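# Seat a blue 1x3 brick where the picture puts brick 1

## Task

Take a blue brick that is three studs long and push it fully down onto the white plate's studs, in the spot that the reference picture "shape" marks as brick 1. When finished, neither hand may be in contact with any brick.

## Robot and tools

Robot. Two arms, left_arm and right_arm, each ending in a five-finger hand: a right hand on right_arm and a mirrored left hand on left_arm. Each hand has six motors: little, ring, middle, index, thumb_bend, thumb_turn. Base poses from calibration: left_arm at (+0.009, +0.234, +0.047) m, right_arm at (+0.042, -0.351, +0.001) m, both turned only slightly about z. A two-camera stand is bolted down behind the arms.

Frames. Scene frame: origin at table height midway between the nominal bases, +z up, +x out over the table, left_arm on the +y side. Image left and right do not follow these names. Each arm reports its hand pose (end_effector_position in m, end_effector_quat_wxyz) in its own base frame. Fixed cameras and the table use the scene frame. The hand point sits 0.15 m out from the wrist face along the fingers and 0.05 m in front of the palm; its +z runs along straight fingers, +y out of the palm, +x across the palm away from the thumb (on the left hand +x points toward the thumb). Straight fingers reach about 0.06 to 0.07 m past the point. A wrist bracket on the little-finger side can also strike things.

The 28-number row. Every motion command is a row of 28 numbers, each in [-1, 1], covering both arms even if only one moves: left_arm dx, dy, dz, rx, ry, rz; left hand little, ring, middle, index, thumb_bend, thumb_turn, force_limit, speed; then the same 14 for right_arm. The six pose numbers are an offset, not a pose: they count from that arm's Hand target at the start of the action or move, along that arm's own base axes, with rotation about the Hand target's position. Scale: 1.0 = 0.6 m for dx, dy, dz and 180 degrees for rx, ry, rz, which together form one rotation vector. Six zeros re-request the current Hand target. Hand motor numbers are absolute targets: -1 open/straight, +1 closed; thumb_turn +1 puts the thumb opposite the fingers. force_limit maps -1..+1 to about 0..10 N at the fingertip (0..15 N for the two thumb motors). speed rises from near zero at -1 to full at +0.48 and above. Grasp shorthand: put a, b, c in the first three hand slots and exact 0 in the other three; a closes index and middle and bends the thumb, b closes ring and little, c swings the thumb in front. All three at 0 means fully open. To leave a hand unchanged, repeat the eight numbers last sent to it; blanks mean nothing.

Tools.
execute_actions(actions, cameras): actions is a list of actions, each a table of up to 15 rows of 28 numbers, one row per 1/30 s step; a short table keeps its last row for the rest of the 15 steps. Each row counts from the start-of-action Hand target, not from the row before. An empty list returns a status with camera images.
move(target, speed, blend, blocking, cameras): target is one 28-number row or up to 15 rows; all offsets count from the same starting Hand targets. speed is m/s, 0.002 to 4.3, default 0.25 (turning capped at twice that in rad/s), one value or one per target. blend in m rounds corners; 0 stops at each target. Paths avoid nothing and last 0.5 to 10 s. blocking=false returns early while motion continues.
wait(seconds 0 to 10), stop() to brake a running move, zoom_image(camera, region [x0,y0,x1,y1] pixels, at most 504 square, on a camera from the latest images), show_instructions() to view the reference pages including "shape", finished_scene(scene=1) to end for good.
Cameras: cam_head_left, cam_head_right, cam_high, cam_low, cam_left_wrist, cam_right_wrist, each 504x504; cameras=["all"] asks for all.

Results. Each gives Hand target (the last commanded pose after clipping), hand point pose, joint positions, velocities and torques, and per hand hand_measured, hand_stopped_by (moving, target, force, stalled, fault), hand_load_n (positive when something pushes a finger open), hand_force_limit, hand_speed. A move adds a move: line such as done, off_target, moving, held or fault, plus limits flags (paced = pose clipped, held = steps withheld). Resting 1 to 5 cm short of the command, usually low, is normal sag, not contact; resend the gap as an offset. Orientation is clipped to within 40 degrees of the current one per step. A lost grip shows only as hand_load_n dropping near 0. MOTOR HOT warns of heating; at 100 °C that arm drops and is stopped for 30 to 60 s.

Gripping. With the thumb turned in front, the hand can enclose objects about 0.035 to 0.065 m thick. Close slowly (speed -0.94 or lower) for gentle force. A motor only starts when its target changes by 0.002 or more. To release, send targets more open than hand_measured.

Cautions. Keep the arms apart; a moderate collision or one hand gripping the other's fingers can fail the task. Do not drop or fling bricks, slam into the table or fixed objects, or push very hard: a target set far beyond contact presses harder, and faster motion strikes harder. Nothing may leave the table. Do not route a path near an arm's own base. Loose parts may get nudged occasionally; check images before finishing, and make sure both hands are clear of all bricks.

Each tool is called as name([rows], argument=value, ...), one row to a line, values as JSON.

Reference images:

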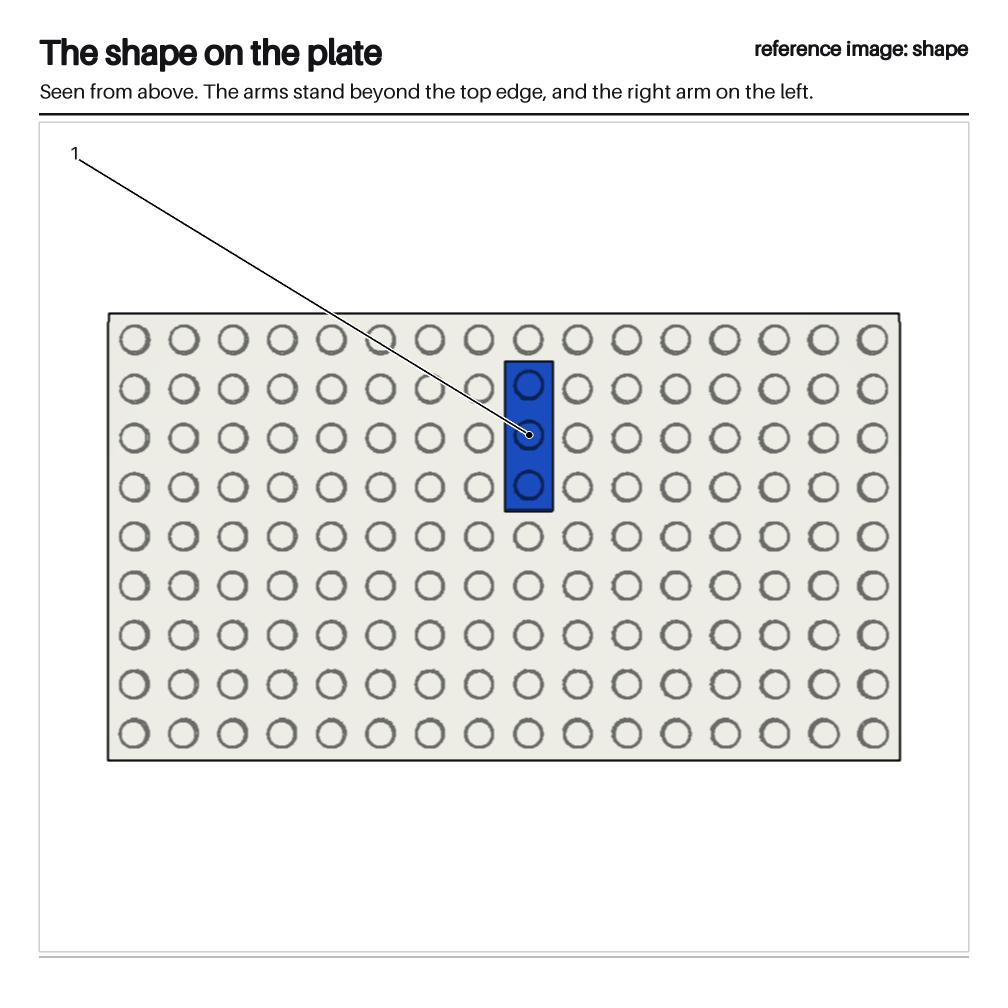

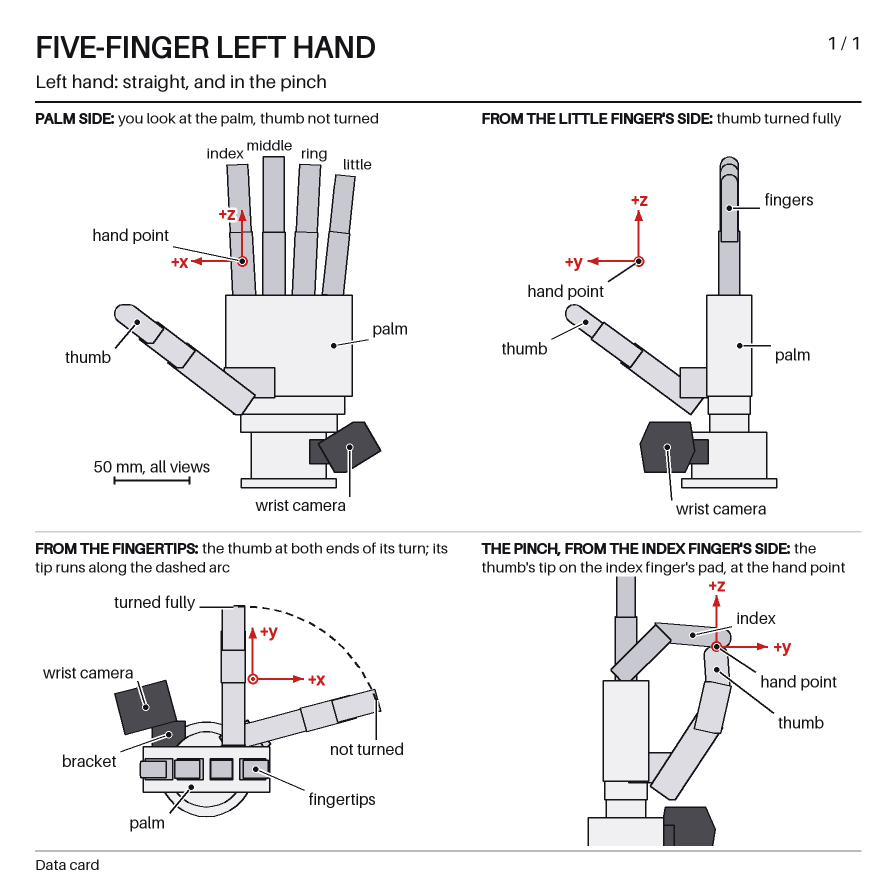

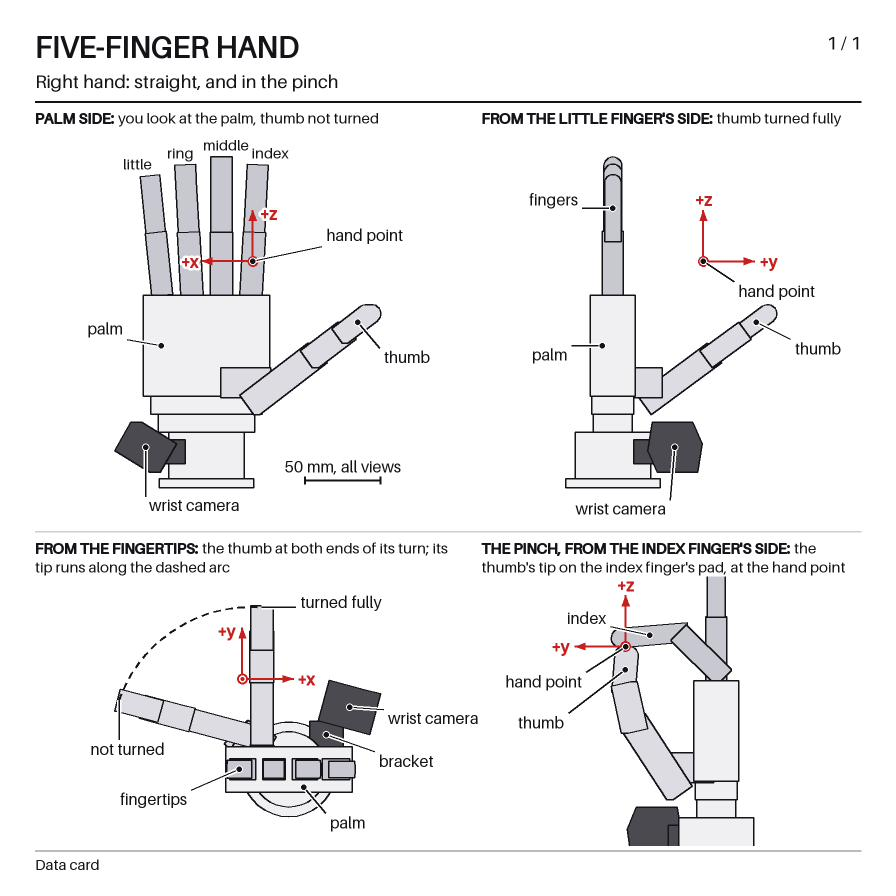

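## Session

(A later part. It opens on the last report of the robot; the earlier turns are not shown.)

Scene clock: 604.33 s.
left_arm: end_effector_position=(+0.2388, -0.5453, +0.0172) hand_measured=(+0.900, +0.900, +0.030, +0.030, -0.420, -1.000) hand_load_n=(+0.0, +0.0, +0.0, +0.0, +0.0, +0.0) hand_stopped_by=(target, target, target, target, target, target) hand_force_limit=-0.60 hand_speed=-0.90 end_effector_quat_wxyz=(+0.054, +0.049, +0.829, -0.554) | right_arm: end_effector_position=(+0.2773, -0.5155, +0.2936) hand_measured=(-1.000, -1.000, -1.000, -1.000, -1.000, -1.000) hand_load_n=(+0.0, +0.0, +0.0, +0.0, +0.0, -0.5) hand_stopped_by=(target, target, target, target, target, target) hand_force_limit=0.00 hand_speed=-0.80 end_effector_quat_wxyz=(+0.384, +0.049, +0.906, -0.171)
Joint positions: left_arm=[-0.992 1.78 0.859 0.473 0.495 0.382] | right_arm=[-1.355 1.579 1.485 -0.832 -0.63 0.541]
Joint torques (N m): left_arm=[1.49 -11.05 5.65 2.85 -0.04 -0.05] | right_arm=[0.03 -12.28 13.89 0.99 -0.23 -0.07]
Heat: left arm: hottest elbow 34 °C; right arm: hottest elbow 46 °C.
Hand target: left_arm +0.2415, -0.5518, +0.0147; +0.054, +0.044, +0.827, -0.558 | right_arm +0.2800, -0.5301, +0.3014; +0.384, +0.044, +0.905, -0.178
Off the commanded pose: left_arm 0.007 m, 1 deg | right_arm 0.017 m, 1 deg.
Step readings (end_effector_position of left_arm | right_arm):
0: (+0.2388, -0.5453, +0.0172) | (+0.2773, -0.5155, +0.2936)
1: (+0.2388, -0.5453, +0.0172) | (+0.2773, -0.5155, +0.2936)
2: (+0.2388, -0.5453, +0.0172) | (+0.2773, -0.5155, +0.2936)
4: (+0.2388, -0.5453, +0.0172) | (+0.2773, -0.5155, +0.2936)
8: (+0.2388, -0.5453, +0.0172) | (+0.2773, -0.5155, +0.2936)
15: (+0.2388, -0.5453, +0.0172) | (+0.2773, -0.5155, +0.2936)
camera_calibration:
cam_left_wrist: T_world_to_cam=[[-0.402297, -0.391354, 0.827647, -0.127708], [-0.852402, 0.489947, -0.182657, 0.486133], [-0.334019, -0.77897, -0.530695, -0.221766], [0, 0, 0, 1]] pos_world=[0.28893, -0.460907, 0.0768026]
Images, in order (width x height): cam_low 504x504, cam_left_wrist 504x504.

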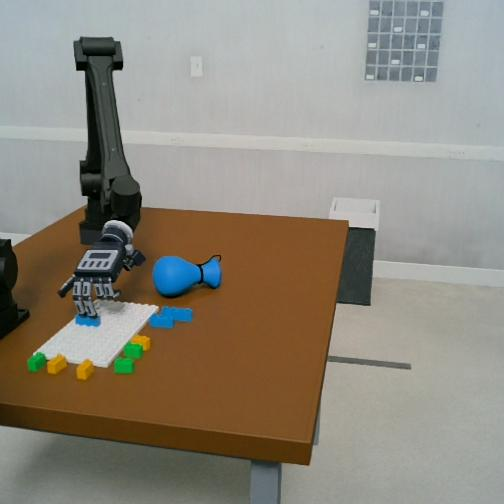

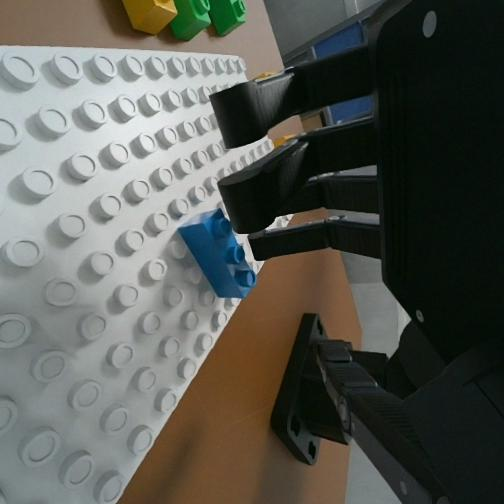

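move([
  [0,0,0,0,0,0,0.9,0.9,-0.03,-0.03,-0.42,-0.999,0.0,-0.5,0,0,0,0,0,0,-1,-1,-1,-1,-1,-1,0.0,-0.8],
  [0,0,-0.0075,0,0,0,0.9,0.9,-0.03,-0.03,-0.42,-0.999,0.0,-0.5,0,0,0,0,0,0,-1,-1,-1,-1,-1,-1,0.0,-0.8],
], speed=0.05)

execute_actions([
  [[0,0,0,0,0,0,0.9,0.9,0.06,0.06,-0.42,-0.999,-0.6,-0.9,0,0,0,0,0,0,-1,-1,-1,-1,-1,-1,0.0,-0.8]],
], cameras=["cam_low","cam_left_wrist"])

zoom_image(camera="cam_low", region=[66, 290, 108, 332])

zoom_image(camera="cam_left_wrist", region=[120, 160, 280, 320])

Scene clock: 607.27 s.
left_arm: end_effector_position=(+0.2393, -0.5460, +0.0140) hand_measured=(+0.900, +0.900, -0.030, -0.030, -0.420, -1.000) hand_load_n=(+0.0, +0.5, +0.0, +0.0, +0.0, +0.0) hand_stopped_by=(target, target, target, target, target, target) hand_force_limit=0.00 hand_speed=-0.50 end_effector_quat_wxyz=(+0.055, +0.050, +0.829, -0.554) | right_arm: end_effector_position=(+0.2773, -0.5155, +0.2936) hand_measured=(-1.000, -1.000, -1.000, -1.000, -1.000, -1.000) hand_load_n=(+0.0, +0.0, +0.0, +0.0, +0.0, +0.0) hand_stopped_by=(target, target, target, target, target, target) hand_force_limit=0.00 hand_speed=-0.80 end_effector_quat_wxyz=(+0.384, +0.049, +0.906, -0.171)
Joint positions: left_arm=[-0.992 1.79 0.859 0.485 0.495 0.382] | right_arm=[-1.355 1.579 1.485 -0.832 -0.63 0.541]
Joint torques (N m): left_arm=[1.49 -10.64 5.56 3.12 -0.04 -0.09] | right_arm=[0.03 -12.34 13.91 0.98 -0.23 -0.07]
Heat: left arm: hottest elbow 34 °C; right arm: hottest elbow 46 °C.
Hand target: left_arm +0.2415, -0.5518, +0.0102; +0.054, +0.045, +0.827, -0.558 | right_arm +0.2800, -0.5301, +0.3014; +0.384, +0.044, +0.905, -0.178
Off the commanded pose: left_arm 0.007 m, 1 deg | right_arm 0.017 m, 1 deg.
move: off_target (right_arm)

Scene clock: 607.97 s.
left_arm: end_effector_position=(+0.2396, -0.5465, +0.0146) hand_measured=(+0.900, +0.900, +0.060, +0.060, -0.420, -1.000) hand_load_n=(+0.0, +0.0, +0.0, +0.0, +0.0, +0.0) hand_stopped_by=(target, target, target, target, target, target) hand_force_limit=-0.60 hand_speed=-0.90 end_effector_quat_wxyz=(+0.056, +0.050, +0.828, -0.555) | right_arm: end_effector_position=(+0.2773, -0.5155, +0.2936) hand_measured=(-1.000, -1.000, -1.000, -1.000, -1.000, -1.000) hand_load_n=(+0.0, +0.0, +0.0, +0.0, +0.0, -0.5) hand_stopped_by=(target, target, target, target, target, target) hand_force_limit=0.00 hand_speed=-0.80 end_effector_quat_wxyz=(+0.384, +0.049, +0.906, -0.171)
Joint positions: left_arm=[-0.992 1.79 0.859 0.488 0.495 0.382] | right_arm=[-1.355 1.579 1.485 -0.832 -0.63 0.541]
Joint torques (N m): left_arm=[1.2 -10.52 5.63 2.8 -0.06 -0.06] | right_arm=[0.09 -12.22 13.85 0.99 -0.21 -0.07]
Heat: left arm: hottest elbow 34 °C; right arm: hottest elbow 46 °C.
Hand target: left_arm +0.2414, -0.5517, +0.0101; +0.054, +0.045, +0.827, -0.558 | right_arm +0.2800, -0.5301, +0.3014; +0.384, +0.044, +0.905, -0.178
Off the commanded pose: left_arm 0.007 m, 1 deg | right_arm 0.017 m, 1 deg.
Step readings (end_effector_position of left_arm | right_arm):
0: (+0.2393, -0.5460, +0.0140) | (+0.2773, -0.5155, +0.2936)
1: (+0.2393, -0.5461, +0.0141) | (+0.2773, -0.5155, +0.2936)
2: (+0.2393, -0.5461, +0.0141) | (+0.2773, -0.5155, +0.2936)
4: (+0.2393, -0.5461, +0.0141) | (+0.2773, -0.5155, +0.2936)
8: (+0.2393, -0.5461, +0.0142) | (+0.2773, -0.5155, +0.2936)
15: (+0.2396, -0.5465, +0.0146) | (+0.2773, -0.5155, +0.2936)
camera_calibration:
cam_left_wrist: T_world_to_cam=[[-0.404667, -0.387689, 0.828216, -0.123081], [-0.851894, 0.489076, -0.187299, 0.486345], [-0.332447, -0.781346, -0.528183, -0.225541], [0, 0, 0, 1]] pos_world=[0.289527, -0.461803, 0.0739029]
Images, in order (width x height): cam_low 504x504, cam_left_wrist 504x504.

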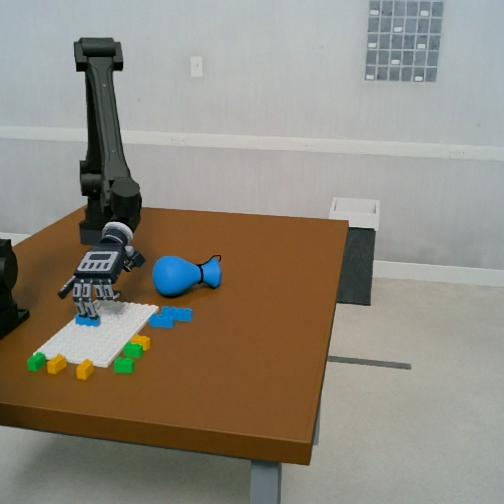

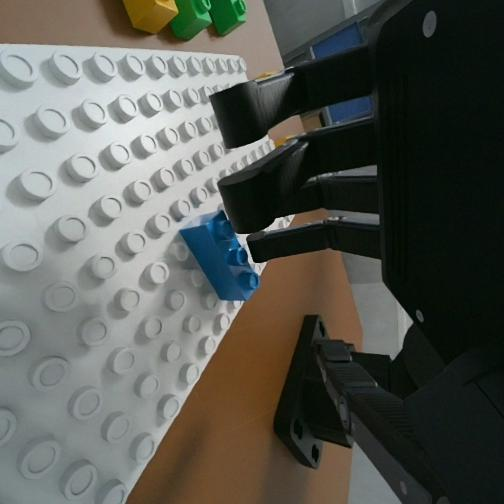

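Scaled by 12.000 from the camera's 504x504 image, which has a finer 720x720 frame.

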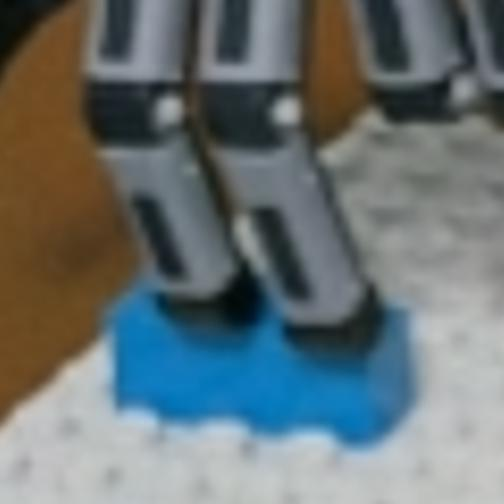

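Scaled by 3.150 from the camera's 504x504 image, which has a finer 720x720 frame.

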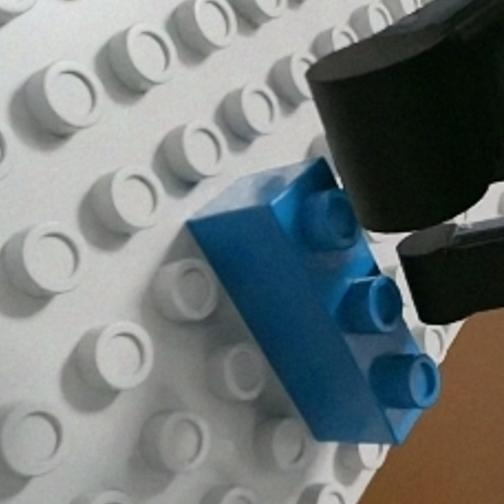

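execute_actions([
  [[0,0,0,0,0,0,0.9,0.9,0.10,0.10,-0.42,-0.999,-0.6,-0.9,0,0,0,0,0,0,-1,-1,-1,-1,-1,-1,0.0,-0.8]],
], cameras=["cam_low","cam_left_wrist"])

zoom_image(camera="cam_low", region=[66, 290, 108, 332])

zoom_image(camera="cam_left_wrist", region=[120, 160, 280, 320])

Scene clock: 609.27 s.
left_arm: end_effector_position=(+0.2398, -0.5468, +0.0151) hand_measured=(+0.900, +0.900, +0.096, +0.100, -0.420, -1.000) hand_load_n=(+0.0, +0.0, +1.5, +0.0, +0.0, -0.5) hand_stopped_by=(target, target, force, target, target, target) hand_force_limit=-0.60 hand_speed=-0.90 end_effector_quat_wxyz=(+0.056, +0.050, +0.827, -0.556) | right_arm: end_effector_position=(+0.2773, -0.5155, +0.2936) hand_measured=(-1.000, -1.000, -1.000, -1.000, -1.000, -1.000) hand_load_n=(+0.0, +0.0, +0.0, +0.0, +0.0, +0.0) hand_stopped_by=(target, target, target, target, target, target) hand_force_limit=0.00 hand_speed=-0.80 end_effector_quat_wxyz=(+0.384, +0.049, +0.906, -0.171)
Joint positions: left_arm=[-0.992 1.79 0.859 0.491 0.495 0.381] | right_arm=[-1.355 1.579 1.485 -0.832 -0.63 0.541]
Joint torques (N m): left_arm=[1.26 -10.52 5.57 2.66 -0.04 -0.06] | right_arm=[0.21 -12.57 13.87 0.98 -0.23 -0.06]
Heat: left arm: hottest elbow 34 °C; right arm: hottest elbow 46 °C.
Hand target: left_arm +0.2414, -0.5517, +0.0101; +0.054, +0.045, +0.827, -0.558 | right_arm +0.2800, -0.5301, +0.3014; +0.384, +0.044, +0.905, -0.178
Off the commanded pose: left_arm 0.007 m, 1 deg | right_arm 0.017 m, 1 deg.
Step readings (end_effector_position of left_arm | right_arm):
0: (+0.2396, -0.5465, +0.0146) | (+0.2773, -0.5155, +0.2936)
1: (+0.2396, -0.5465, +0.0146) | (+0.2773, -0.5155, +0.2936)
2: (+0.2396, -0.5465, +0.0146) | (+0.2773, -0.5155, +0.2936)
4: (+0.2396, -0.5466, +0.0147) | (+0.2773, -0.5155, +0.2936)
8: (+0.2398, -0.5468, +0.0151) | (+0.2773, -0.5155, +0.2936)
15: (+0.2398, -0.5468, +0.0151) | (+0.2773, -0.5155, +0.2936)
camera_calibration:
cam_left_wrist: T_world_to_cam=[[-0.40559, -0.385908, 0.828596, -0.122387], [-0.851723, 0.48858, -0.18936, 0.486476], [-0.33176, -0.782537, -0.52685, -0.2263], [0, 0, 0, 1]] pos_world=[0.289626, -0.462001, 0.074303]
Images, in order (width x height): cam_low 504x504, cam_left_wrist 504x504.

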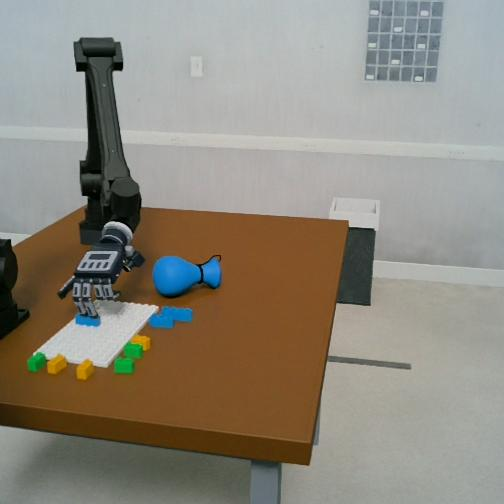

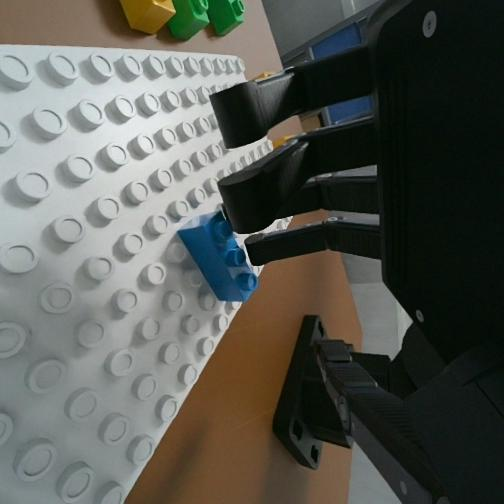

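Scaled by 12.000 from the camera's 504x504 image, which has a finer 720x720 frame.

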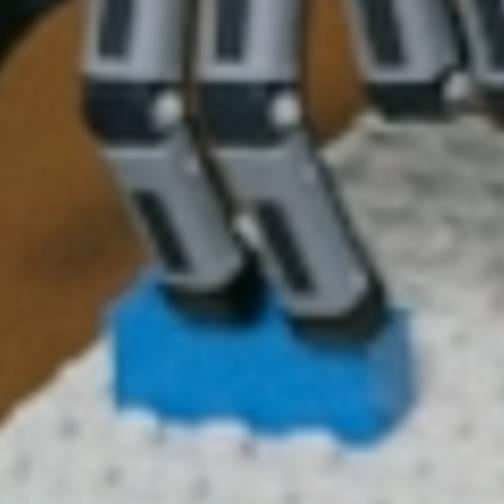

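Scaled by 3.150 from the camera's 504x504 image, which has a finer 720x720 frame.

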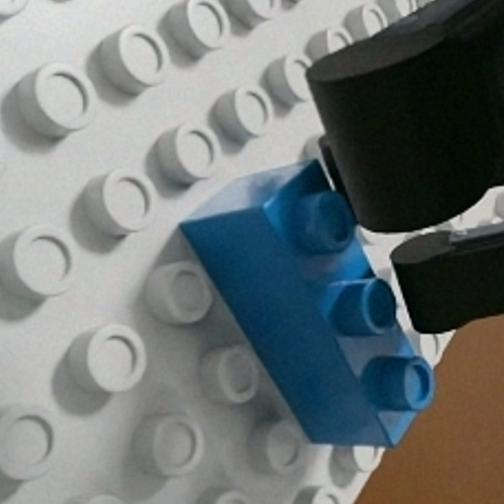

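execute_actions([
  [[0,0,0,0,0,0,0.9,0.9,0.14,0.14,-0.42,-0.999,0.2,-0.9,0,0,0,0,0,0,-1,-1,-1,-1,-1,-1,0.0,-0.8]],
], cameras=["cam_low","cam_left_wrist"])

zoom_image(camera="cam_low", region=[66, 290, 108, 332])

zoom_image(camera="cam_left_wrist", region=[120, 160, 280, 320])

Scene clock: 610.60 s.
left_arm: end_effector_position=(+0.2399, -0.5473, +0.0157) hand_measured=(+0.900, +0.900, +0.140, +0.140, -0.420, -1.000) hand_load_n=(+0.0, +0.0, +1.0, +0.0, +0.0, +0.0) hand_stopped_by=(target, target, target, target, target, target) hand_force_limit=0.20 hand_speed=-0.90 end_effector_quat_wxyz=(+0.057, +0.050, +0.827, -0.557) | right_arm: end_effector_position=(+0.2773, -0.5155, +0.2936) hand_measured=(-1.000, -1.000, -1.000, -1.000, -1.000, -1.000) hand_load_n=(+0.0, +0.0, +0.0, +0.0, +0.0, +0.0) hand_stopped_by=(target, target, target, target, target, target) hand_force_limit=0.00 hand_speed=-0.80 end_effector_quat_wxyz=(+0.384, +0.049, +0.906, -0.171)
Joint positions: left_arm=[-0.992 1.79 0.859 0.494 0.495 0.38] | right_arm=[-1.355 1.579 1.485 -0.832 -0.63 0.541]
Joint torques (N m): left_arm=[1.9 -10.75 5.55 2.71 -0.05 -0.08] | right_arm=[-0.09 -12.34 13.91 1.01 -0.22 -0.07]
Heat: left arm: hottest elbow 34 °C; right arm: hottest elbow 46 °C.
Hand target: left_arm +0.2414, -0.5517, +0.0101; +0.054, +0.045, +0.827, -0.558 | right_arm +0.2800, -0.5301, +0.3014; +0.384, +0.044, +0.905, -0.178
Off the commanded pose: left_arm 0.007 m, 1 deg | right_arm 0.017 m, 1 deg.
Step readings (end_effector_position of left_arm | right_arm):
0: (+0.2398, -0.5468, +0.0151) | (+0.2773, -0.5155, +0.2936)
1: (+0.2398, -0.5468, +0.0151) | (+0.2773, -0.5155, +0.2936)
2: (+0.2398, -0.5468, +0.0151) | (+0.2773, -0.5155, +0.2936)
4: (+0.2398, -0.5469, +0.0153) | (+0.2773, -0.5155, +0.2936)
8: (+0.2400, -0.5473, +0.0157) | (+0.2773, -0.5155, +0.2936)
15: (+0.2399, -0.5473, +0.0157) | (+0.2773, -0.5155, +0.2936)
camera_calibration:
cam_left_wrist: T_world_to_cam=[[-0.405576, -0.383964, 0.829505, -0.121967], [-0.851963, 0.487576, -0.190865, 0.486499], [-0.331161, -0.784118, -0.524872, -0.22734], [0, 0, 0, 1]] pos_world=[0.289726, -0.462298, 0.0747033]
Images, in order (width x height): cam_low 504x504, cam_left_wrist 504x504.

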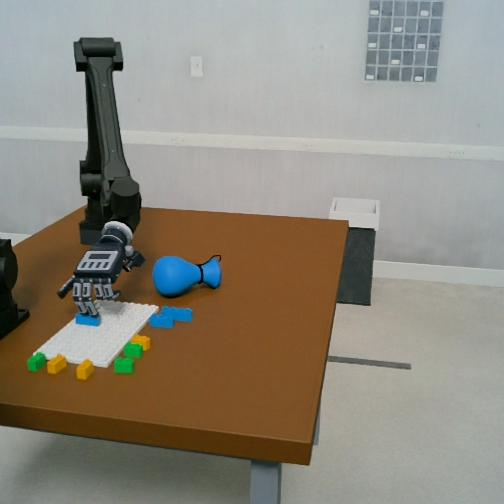

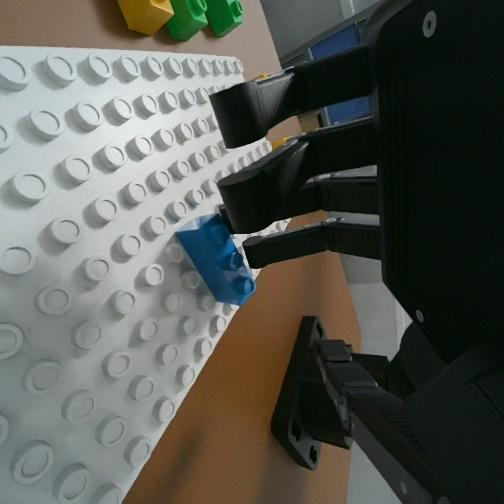

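Scaled by 12.000 from the camera's 504x504 image, which has a finer 720x720 frame.

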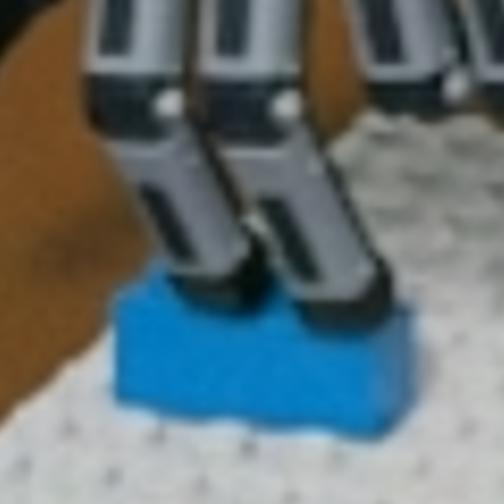

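Scaled by 3.150 from the camera's 504x504 image, which has a finer 720x720 frame.

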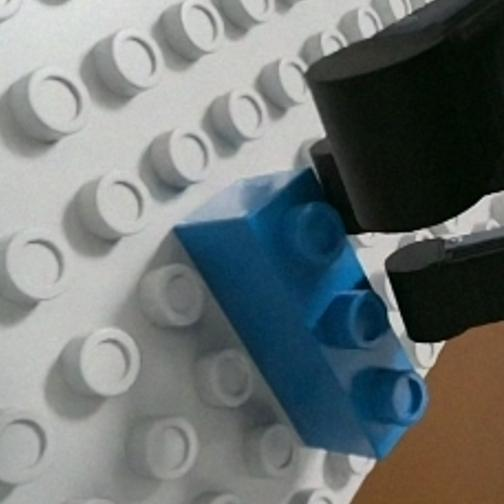

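move([
  [0,0,0,0,0,0,0.9,0.9,-0.02,-0.02,-0.42,-0.999,0.0,-0.7,0,0,0,0,0,0,-1,-1,-1,-1,-1,-1,0.0,-0.8],
  [-0.003,0.0078,0.0583,0.0022,-0.041,-0.0169,0.9,0.9,0.24,0.29,-0.42,-0.999,0.0,-0.5,0,0,0,0,0,0,-1,-1,-1,-1,-1,-1,0.0,-0.8],
], speed=0.06, cameras=["cam_low","cam_left_wrist"])

zoom_image(camera="cam_low", region=[66, 290, 108, 332])

zoom_image(camera="cam_left_wrist", region=[100, 180, 260, 340])

Scene clock: 617.70 s.
left_arm: end_effector_position=(+0.2464, -0.5433, +0.0407) hand_measured=(+0.900, +0.900, +0.240, +0.290, -0.420, -1.000) hand_load_n=(+0.0, +0.5, +0.0, +0.0, +0.0, +0.0) hand_stopped_by=(target, target, target, target, target, target) hand_force_limit=0.00 hand_speed=-0.50 end_effector_quat_wxyz=(+0.092, +0.091, +0.823, -0.553) | right_arm: end_effector_position=(+0.2773, -0.5155, +0.2936) hand_measured=(-1.000, -1.000, -1.000, -1.000, -1.000, -1.000) hand_load_n=(+0.0, +0.0, +0.0, +0.0, +0.0, +0.0) hand_stopped_by=(target, target, target, target, target, target) hand_force_limit=0.00 hand_speed=-0.80 end_effector_quat_wxyz=(+0.384, +0.049, +0.906, -0.171)
Joint positions: left_arm=[-0.994 1.719 0.859 0.428 0.482 0.485] | right_arm=[-1.355 1.579 1.485 -0.832 -0.63 0.541]
Joint torques (N m): left_arm=[0.5 -12.92 5.41 1.46 -0.07 0.23] | right_arm=[0.21 -12.51 13.82 0.95 -0.21 -0.09]
Heat: left arm: hottest elbow 34 °C; right arm: hottest elbow 46 °C.
Hand target: left_arm +0.2397, -0.5471, +0.0453; +0.092, +0.102, +0.822, -0.552 | right_arm +0.2800, -0.5301, +0.3014; +0.384, +0.044, +0.905, -0.178
Off the commanded pose: left_arm 0.009 m, 1 deg | right_arm 0.017 m, 1 deg.
move: off_target (right_arm)
camera_calibration:
cam_left_wrist: T_world_to_cam=[[-0.500609, -0.373915, 0.780755, -0.107762], [-0.813166, 0.512445, -0.275973, 0.502348], [-0.296903, -0.773038, -0.560589, -0.209923], [0, 0, 0, 1]] pos_world=[0.292219, -0.459998, 0.10509]
Images, in order (width x height): cam_low 504x504, cam_left_wrist 504x504.

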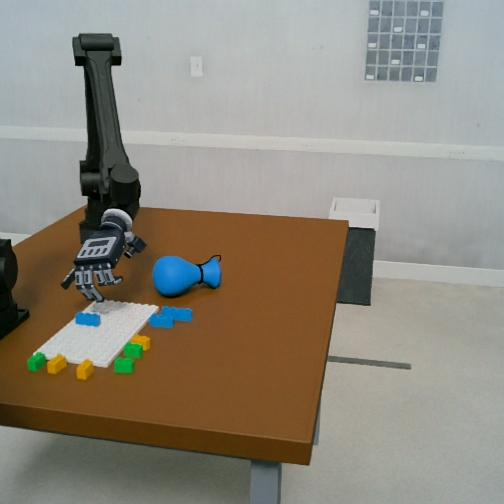

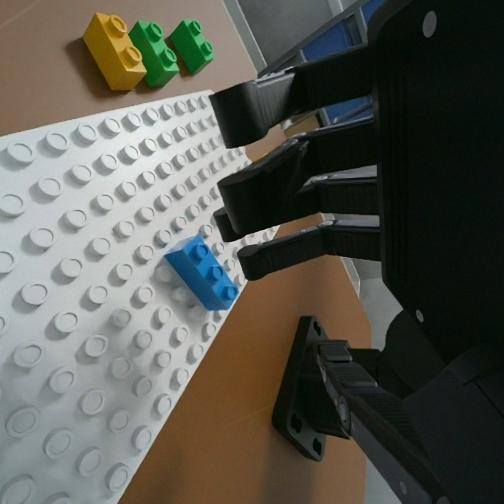

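Scaled by 12.000 from the camera's 504x504 image, which has a finer 720x720 frame.

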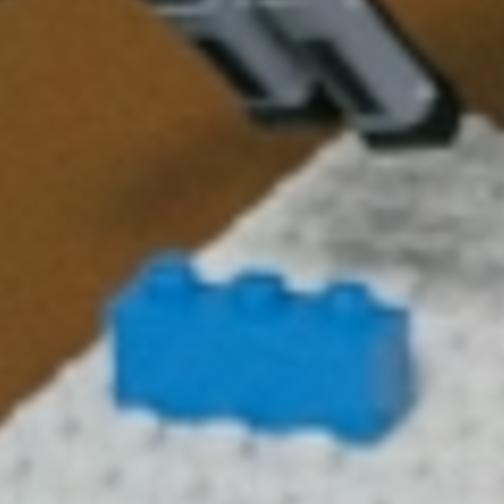

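Scaled by 3.150 from the camera's 504x504 image, which has a finer 720x720 frame.

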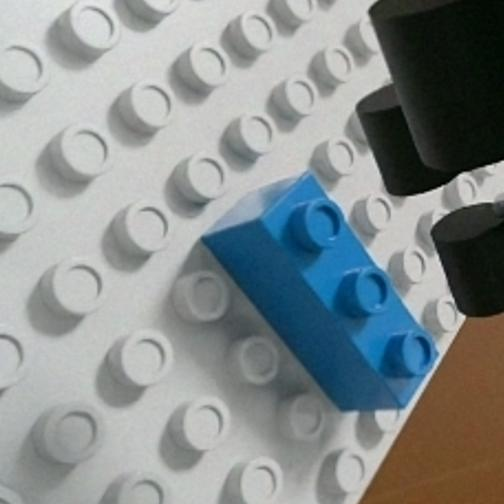

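move(target=[-0.019,-0.0045,0,0,0,0,0.9,0.9,0.24,0.29,-0.42,-0.999,0.0,-0.5,0,0,0,0,0,0,-1,-1,-1,-1,-1,-1,0.0,-0.8], speed=0.05)

Scene clock: 619.87 s.
left_arm: end_effector_position=(+0.2363, -0.5477, +0.0413) hand_measured=(+0.900, +0.900, +0.240, +0.290, -0.420, -1.000) hand_load_n=(+0.0, +0.0, +0.0, +0.0, +0.0, +0.0) hand_stopped_by=(target, target, target, target, target, target) hand_force_limit=0.00 hand_speed=-0.50 end_effector_quat_wxyz=(+0.093, +0.095, +0.823, -0.552) | right_arm: end_effector_position=(+0.2773, -0.5155, +0.2936) hand_measured=(-1.000, -1.000, -1.000, -1.000, -1.000, -1.000) hand_load_n=(+0.0, +0.0, +0.0, +0.0, +0.0, +0.0) hand_stopped_by=(target, target, target, target, target, target) hand_force_limit=0.00 hand_speed=-0.80 end_effector_quat_wxyz=(+0.384, +0.049, +0.906, -0.171)
Joint positions: left_arm=[-1.019 1.714 0.856 0.428 0.461 0.485] | right_arm=[-1.355 1.579 1.485 -0.832 -0.63 0.541]
Joint torques (N m): left_arm=[0.56 -12.92 4.98 1.95 -0.09 0.11] | right_arm=[0.09 -12.16 13.86 0.96 -0.22 -0.09]
Heat: left arm: hottest elbow 34 °C; right arm: hottest elbow 46 °C.
Hand target: left_arm +0.2283, -0.5498, +0.0451; +0.092, +0.102, +0.822, -0.552 | right_arm +0.2800, -0.5301, +0.3014; +0.384, +0.044, +0.905, -0.178
Off the commanded pose: left_arm 0.009 m, 1 deg | right_arm 0.017 m, 1 deg.
move: off_target (right_arm)

move(target=[-0.0024,0.0061,-0.0545,0.0163,0.0064,0,0.9,0.9,0.24,0.29,-0.42,-0.999,0.0,-0.5,0,0,0,0,0,0,-1,-1,-1,-1,-1,-1,0.0,-0.8], speed=0.06, cameras=["cam_low","cam_left_wrist"])

zoom_image(camera="cam_low", region=[66, 290, 108, 332])

zoom_image(camera="cam_left_wrist", region=[120, 180, 280, 340])

Scene clock: 621.60 s.
left_arm: end_effector_position=(+0.2357, -0.5455, +0.0262) hand_measured=(+0.900, +0.900, +0.240, +0.290, -0.420, -1.000) hand_load_n=(+0.0, +0.0, +0.0, +0.0, +0.0, -0.5) hand_stopped_by=(target, target, target, target, target, target) hand_force_limit=0.00 hand_speed=-0.50 end_effector_quat_wxyz=(+0.088, +0.092, +0.830, -0.542) | right_arm: end_effector_position=(+0.2773, -0.5155, +0.2936) hand_measured=(-1.000, -1.000, -1.000, -1.000, -1.000, -1.000) hand_load_n=(+0.0, +0.0, +0.0, +0.0, +0.0, +0.0) hand_stopped_by=(target, target, target, target, target, target) hand_force_limit=0.00 hand_speed=-0.80 end_effector_quat_wxyz=(+0.384, +0.049, +0.906, -0.171)
Joint positions: left_arm=[-1.019 1.74 0.856 0.428 0.456 0.485] | right_arm=[-1.355 1.579 1.485 -0.832 -0.63 0.541]
Joint torques (N m): left_arm=[0.79 -10.58 5.11 1.76 -0.08 0.18] | right_arm=[0.03 -12.22 13.85 1.01 -0.22 -0.09]
Heat: left arm: hottest elbow 34 °C; right arm: hottest elbow 46 °C.
Hand target: left_arm +0.2268, -0.5461, +0.0126; +0.081, +0.099, +0.837, -0.532 | right_arm +0.2800, -0.5301, +0.3014; +0.384, +0.044, +0.905, -0.178
Off the commanded pose: left_arm 0.016 m, 2 deg | right_arm 0.017 m, 1 deg.
move: off_target (left_arm, right_arm)
camera_calibration:
cam_left_wrist: T_world_to_cam=[[-0.498262, -0.39417, 0.772246, -0.113983], [-0.813441, 0.520791, -0.259019, 0.494888], [-0.300081, -0.757236, -0.580125, -0.213094], [0, 0, 0, 1]] pos_world=[0.281823, -0.464024, 0.0925873]
Images, in order (width x height): cam_low 504x504, cam_left_wrist 504x504.

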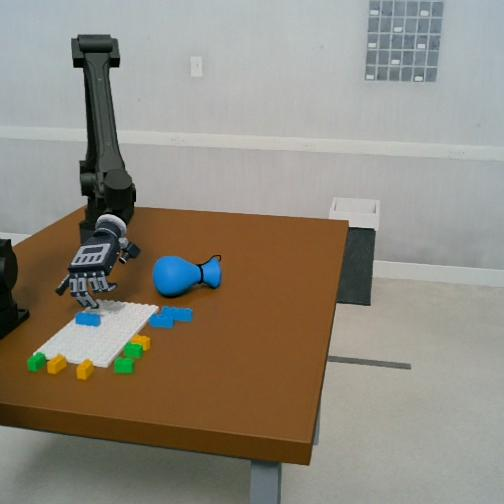

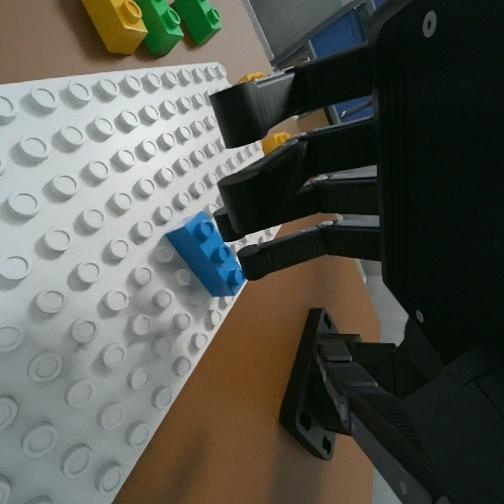

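Scaled by 12.000 from the camera's 504x504 image, which has a finer 720x720 frame.

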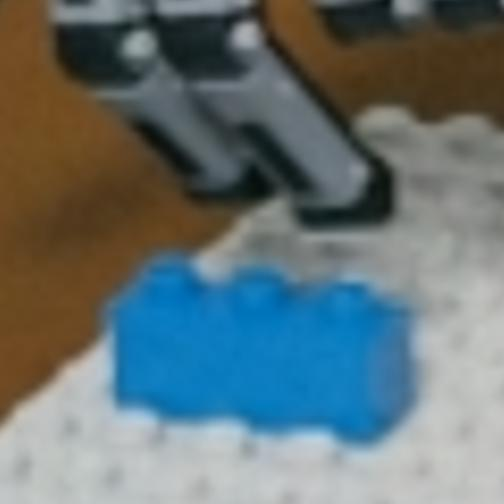

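Scaled by 3.150 from the camera's 504x504 image, which has a finer 720x720 frame.

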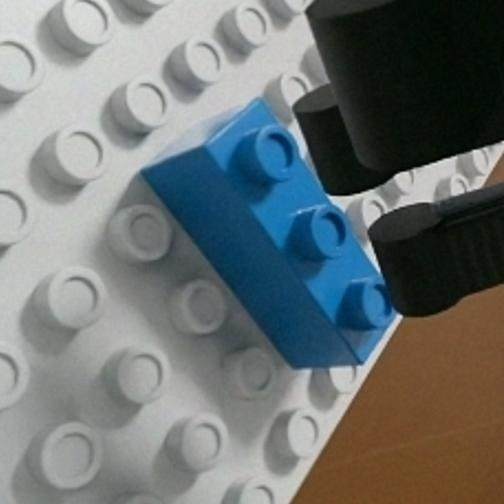

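move(target=[-0.002,0.005,-0.0445,0.0133,0.0052,0,0.9,0.9,0.24,0.29,-0.42,-0.999,0.0,-0.5,0,0,0,0,0,0,-1,-1,-1,-1,-1,-1,0.0,-0.8], speed=0.03, cameras=["cam_low","cam_left_wrist"])

zoom_image(camera="cam_low", region=[66, 290, 108, 332])

zoom_image(camera="cam_left_wrist", region=[120, 180, 280, 340])

Scene clock: 624.40 s.
left_arm: end_effector_position=(+0.2343, -0.5435, +0.0129) hand_measured=(+0.900, +0.900, +0.240, +0.290, -0.420, -1.000) hand_load_n=(+0.0, +0.0, -1.5, +0.0, +0.0, -0.5) hand_stopped_by=(target, target, target, target, target, target) hand_force_limit=0.00 hand_speed=-0.50 end_effector_quat_wxyz=(+0.084, +0.091, +0.836, -0.534) | right_arm: end_effector_position=(+0.2773, -0.5155, +0.2936) hand_measured=(-1.000, -1.000, -1.000, -1.000, -1.000, -1.000) hand_load_n=(+0.0, +0.0, +0.0, +0.0, +0.0, +0.0) hand_stopped_by=(target, target, target, target, target, target) hand_force_limit=0.00 hand_speed=-0.80 end_effector_quat_wxyz=(+0.384, +0.049, +0.906, -0.171)
Joint positions: left_arm=[-1.02 1.764 0.856 0.428 0.454 0.488] | right_arm=[-1.355 1.579 1.485 -0.832 -0.63 0.541]
Joint torques (N m): left_arm=[0.85 -9.11 5.27 1.62 -0.12 0.21] | right_arm=[0.15 -12.16 13.9 0.99 -0.21 -0.07]
Heat: left arm: hottest elbow 34 °C; right arm: hottest elbow 46 °C.
Hand target: left_arm +0.2255, -0.5432, -0.0142; +0.072, +0.097, +0.848, -0.515 | right_arm +0.2800, -0.5301, +0.3014; +0.384, +0.044, +0.905, -0.178
Off the commanded pose: left_arm 0.028 m, 3 deg | right_arm 0.017 m, 1 deg.
move: off_target (left_arm, right_arm)
camera_calibration:
cam_left_wrist: T_world_to_cam=[[-0.492158, -0.409698, 0.768067, -0.113366], [-0.81521, 0.526371, -0.241592, 0.492541], [-0.305309, -0.745037, -0.593048, -0.211586], [0, 0, 0, 1]] pos_world=[0.281131, -0.463345, 0.0805859]
Images, in order (width x height): cam_low 504x504, cam_left_wrist 504x504.

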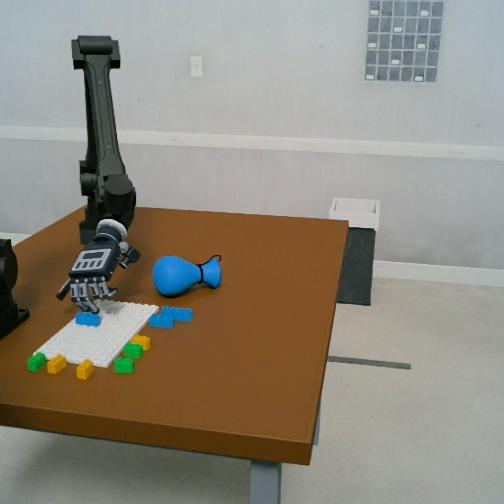

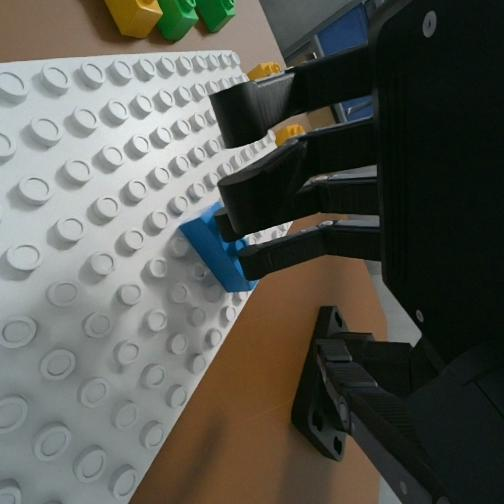

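Scaled by 12.000 from the camera's 504x504 image, which has a finer 720x720 frame.

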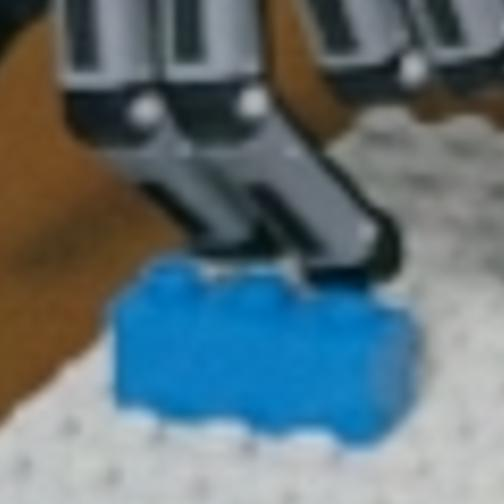

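Scaled by 3.150 from the camera's 504x504 image, which has a finer 720x720 frame.

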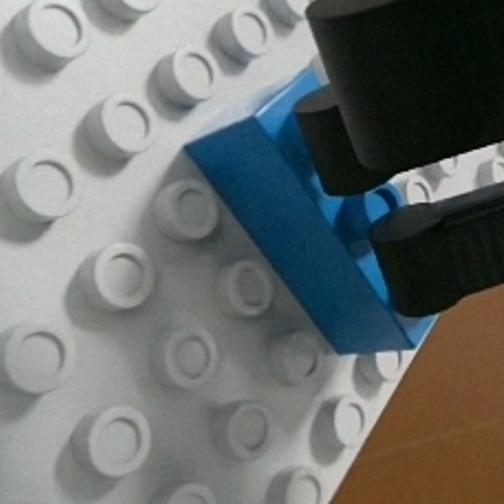

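move(target=[-0.0022,0.0056,-0.0495,0.0148,0.0058,0,0.9,0.9,0.24,0.29,-0.42,-0.999,0.0,-0.5,0,0,0,0,0,0,-1,-1,-1,-1,-1,-1,0.0,-0.8], speed=0.03, cameras=["cam_low","cam_left_wrist"])

zoom_image(camera="cam_low", region=[66, 290, 108, 332])

zoom_image(camera="cam_left_wrist", region=[120, 180, 280, 340])

Scene clock: 627.70 s.
left_arm: end_effector_position=(+0.2353, -0.5447, +0.0097) hand_measured=(+0.900, +0.900, +0.242, +0.290, -0.420, -1.000) hand_load_n=(+0.0, +0.0, -11.0, +0.0, +0.0, +0.0) hand_stopped_by=(target, target, target, target, target, target) hand_force_limit=0.00 hand_speed=-0.50 end_effector_quat_wxyz=(+0.084, +0.093, +0.837, -0.533) | right_arm: end_effector_position=(+0.2773, -0.5155, +0.2936) hand_measured=(-1.000, -1.000, -1.000, -1.000, -1.000, -1.000) hand_load_n=(+0.0, +0.0, +0.0, +0.0, +0.0, +0.0) hand_stopped_by=(target, target, target, target, target, target) hand_force_limit=0.00 hand_speed=-0.80 end_effector_quat_wxyz=(+0.384, +0.049, +0.906, -0.171)
Joint positions: left_arm=[-1.02 1.773 0.861 0.428 0.455 0.495] | right_arm=[-1.355 1.579 1.485 -0.832 -0.63 0.541]
Joint torques (N m): left_arm=[0.73 -5.66 5.04 1.22 -0.4 0.22] | right_arm=[-0.03 -12.22 13.85 0.98 -0.22 -0.08]
Heat: left arm: hottest elbow 34 °C; right arm: hottest elbow 46 °C.
Hand target: left_arm +0.2244, -0.5397, -0.0440; +0.063, +0.094, +0.861, -0.496 | right_arm +0.2800, -0.5301, +0.3014; +0.384, +0.044, +0.905, -0.178
Off the commanded pose: left_arm 0.055 m, 6 deg | right_arm 0.017 m, 1 deg.
move: off_target (left_arm, right_arm)
camera_calibration:
cam_left_wrist: T_world_to_cam=[[-0.49651, -0.410605, 0.764775, -0.110396], [-0.812311, 0.530365, -0.24262, 0.494663], [-0.305989, -0.741698, -0.59687, -0.212036], [0, 0, 0, 1]] pos_world=[0.282127, -0.464948, 0.0778848]
Images, in order (width x height): cam_low 504x504, cam_left_wrist 504x504.

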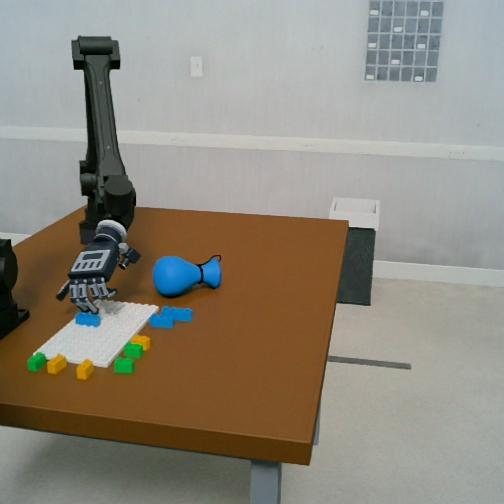

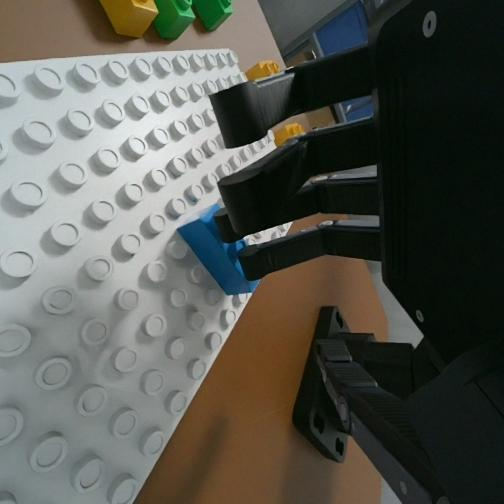

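Scaled by 12.000 from the camera's 504x504 image, which has a finer 720x720 frame.

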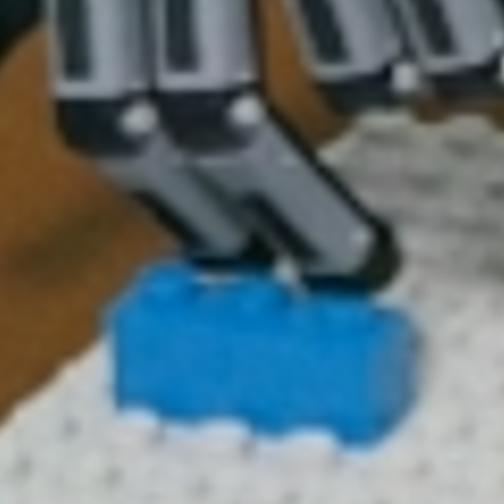

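Scaled by 3.150 from the camera's 504x504 image, which has a finer 720x720 frame.

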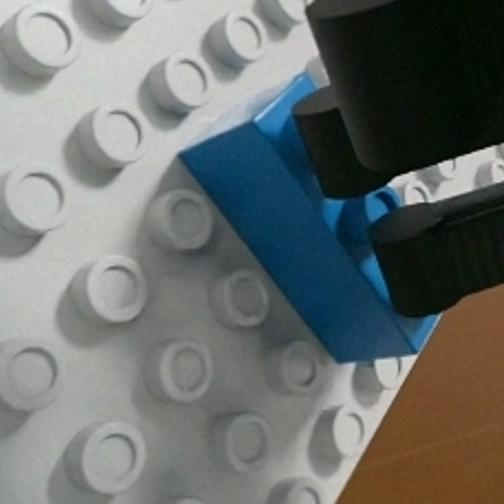

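zoom_image(camera="cam_low", region=[70, 300, 106, 336])

zoom_image(camera="cam_left_wrist", region=[160, 200, 240, 280])

Scaled by 14.000 from the camera's 504x504 image, which has a finer 720x720 frame.

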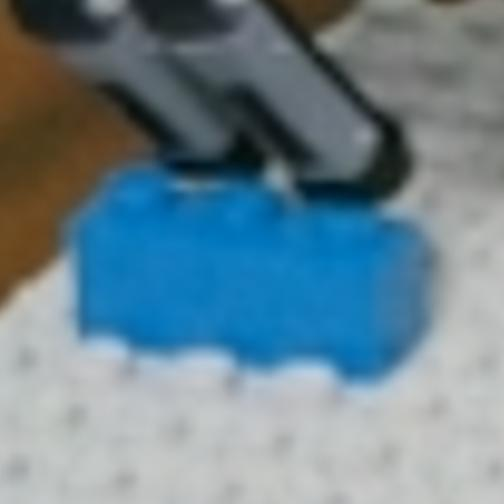

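Scaled by 6.300 from the camera's 504x504 image, which has a finer 720x720 frame.

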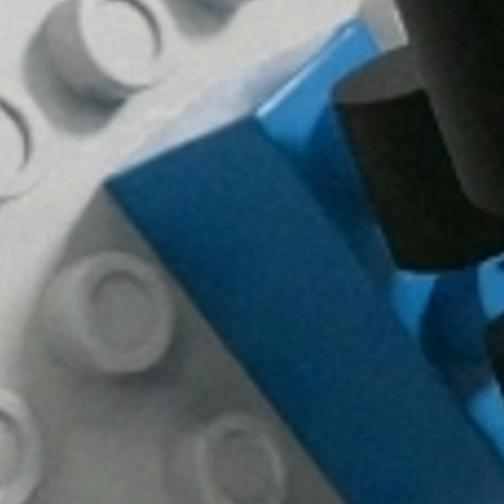

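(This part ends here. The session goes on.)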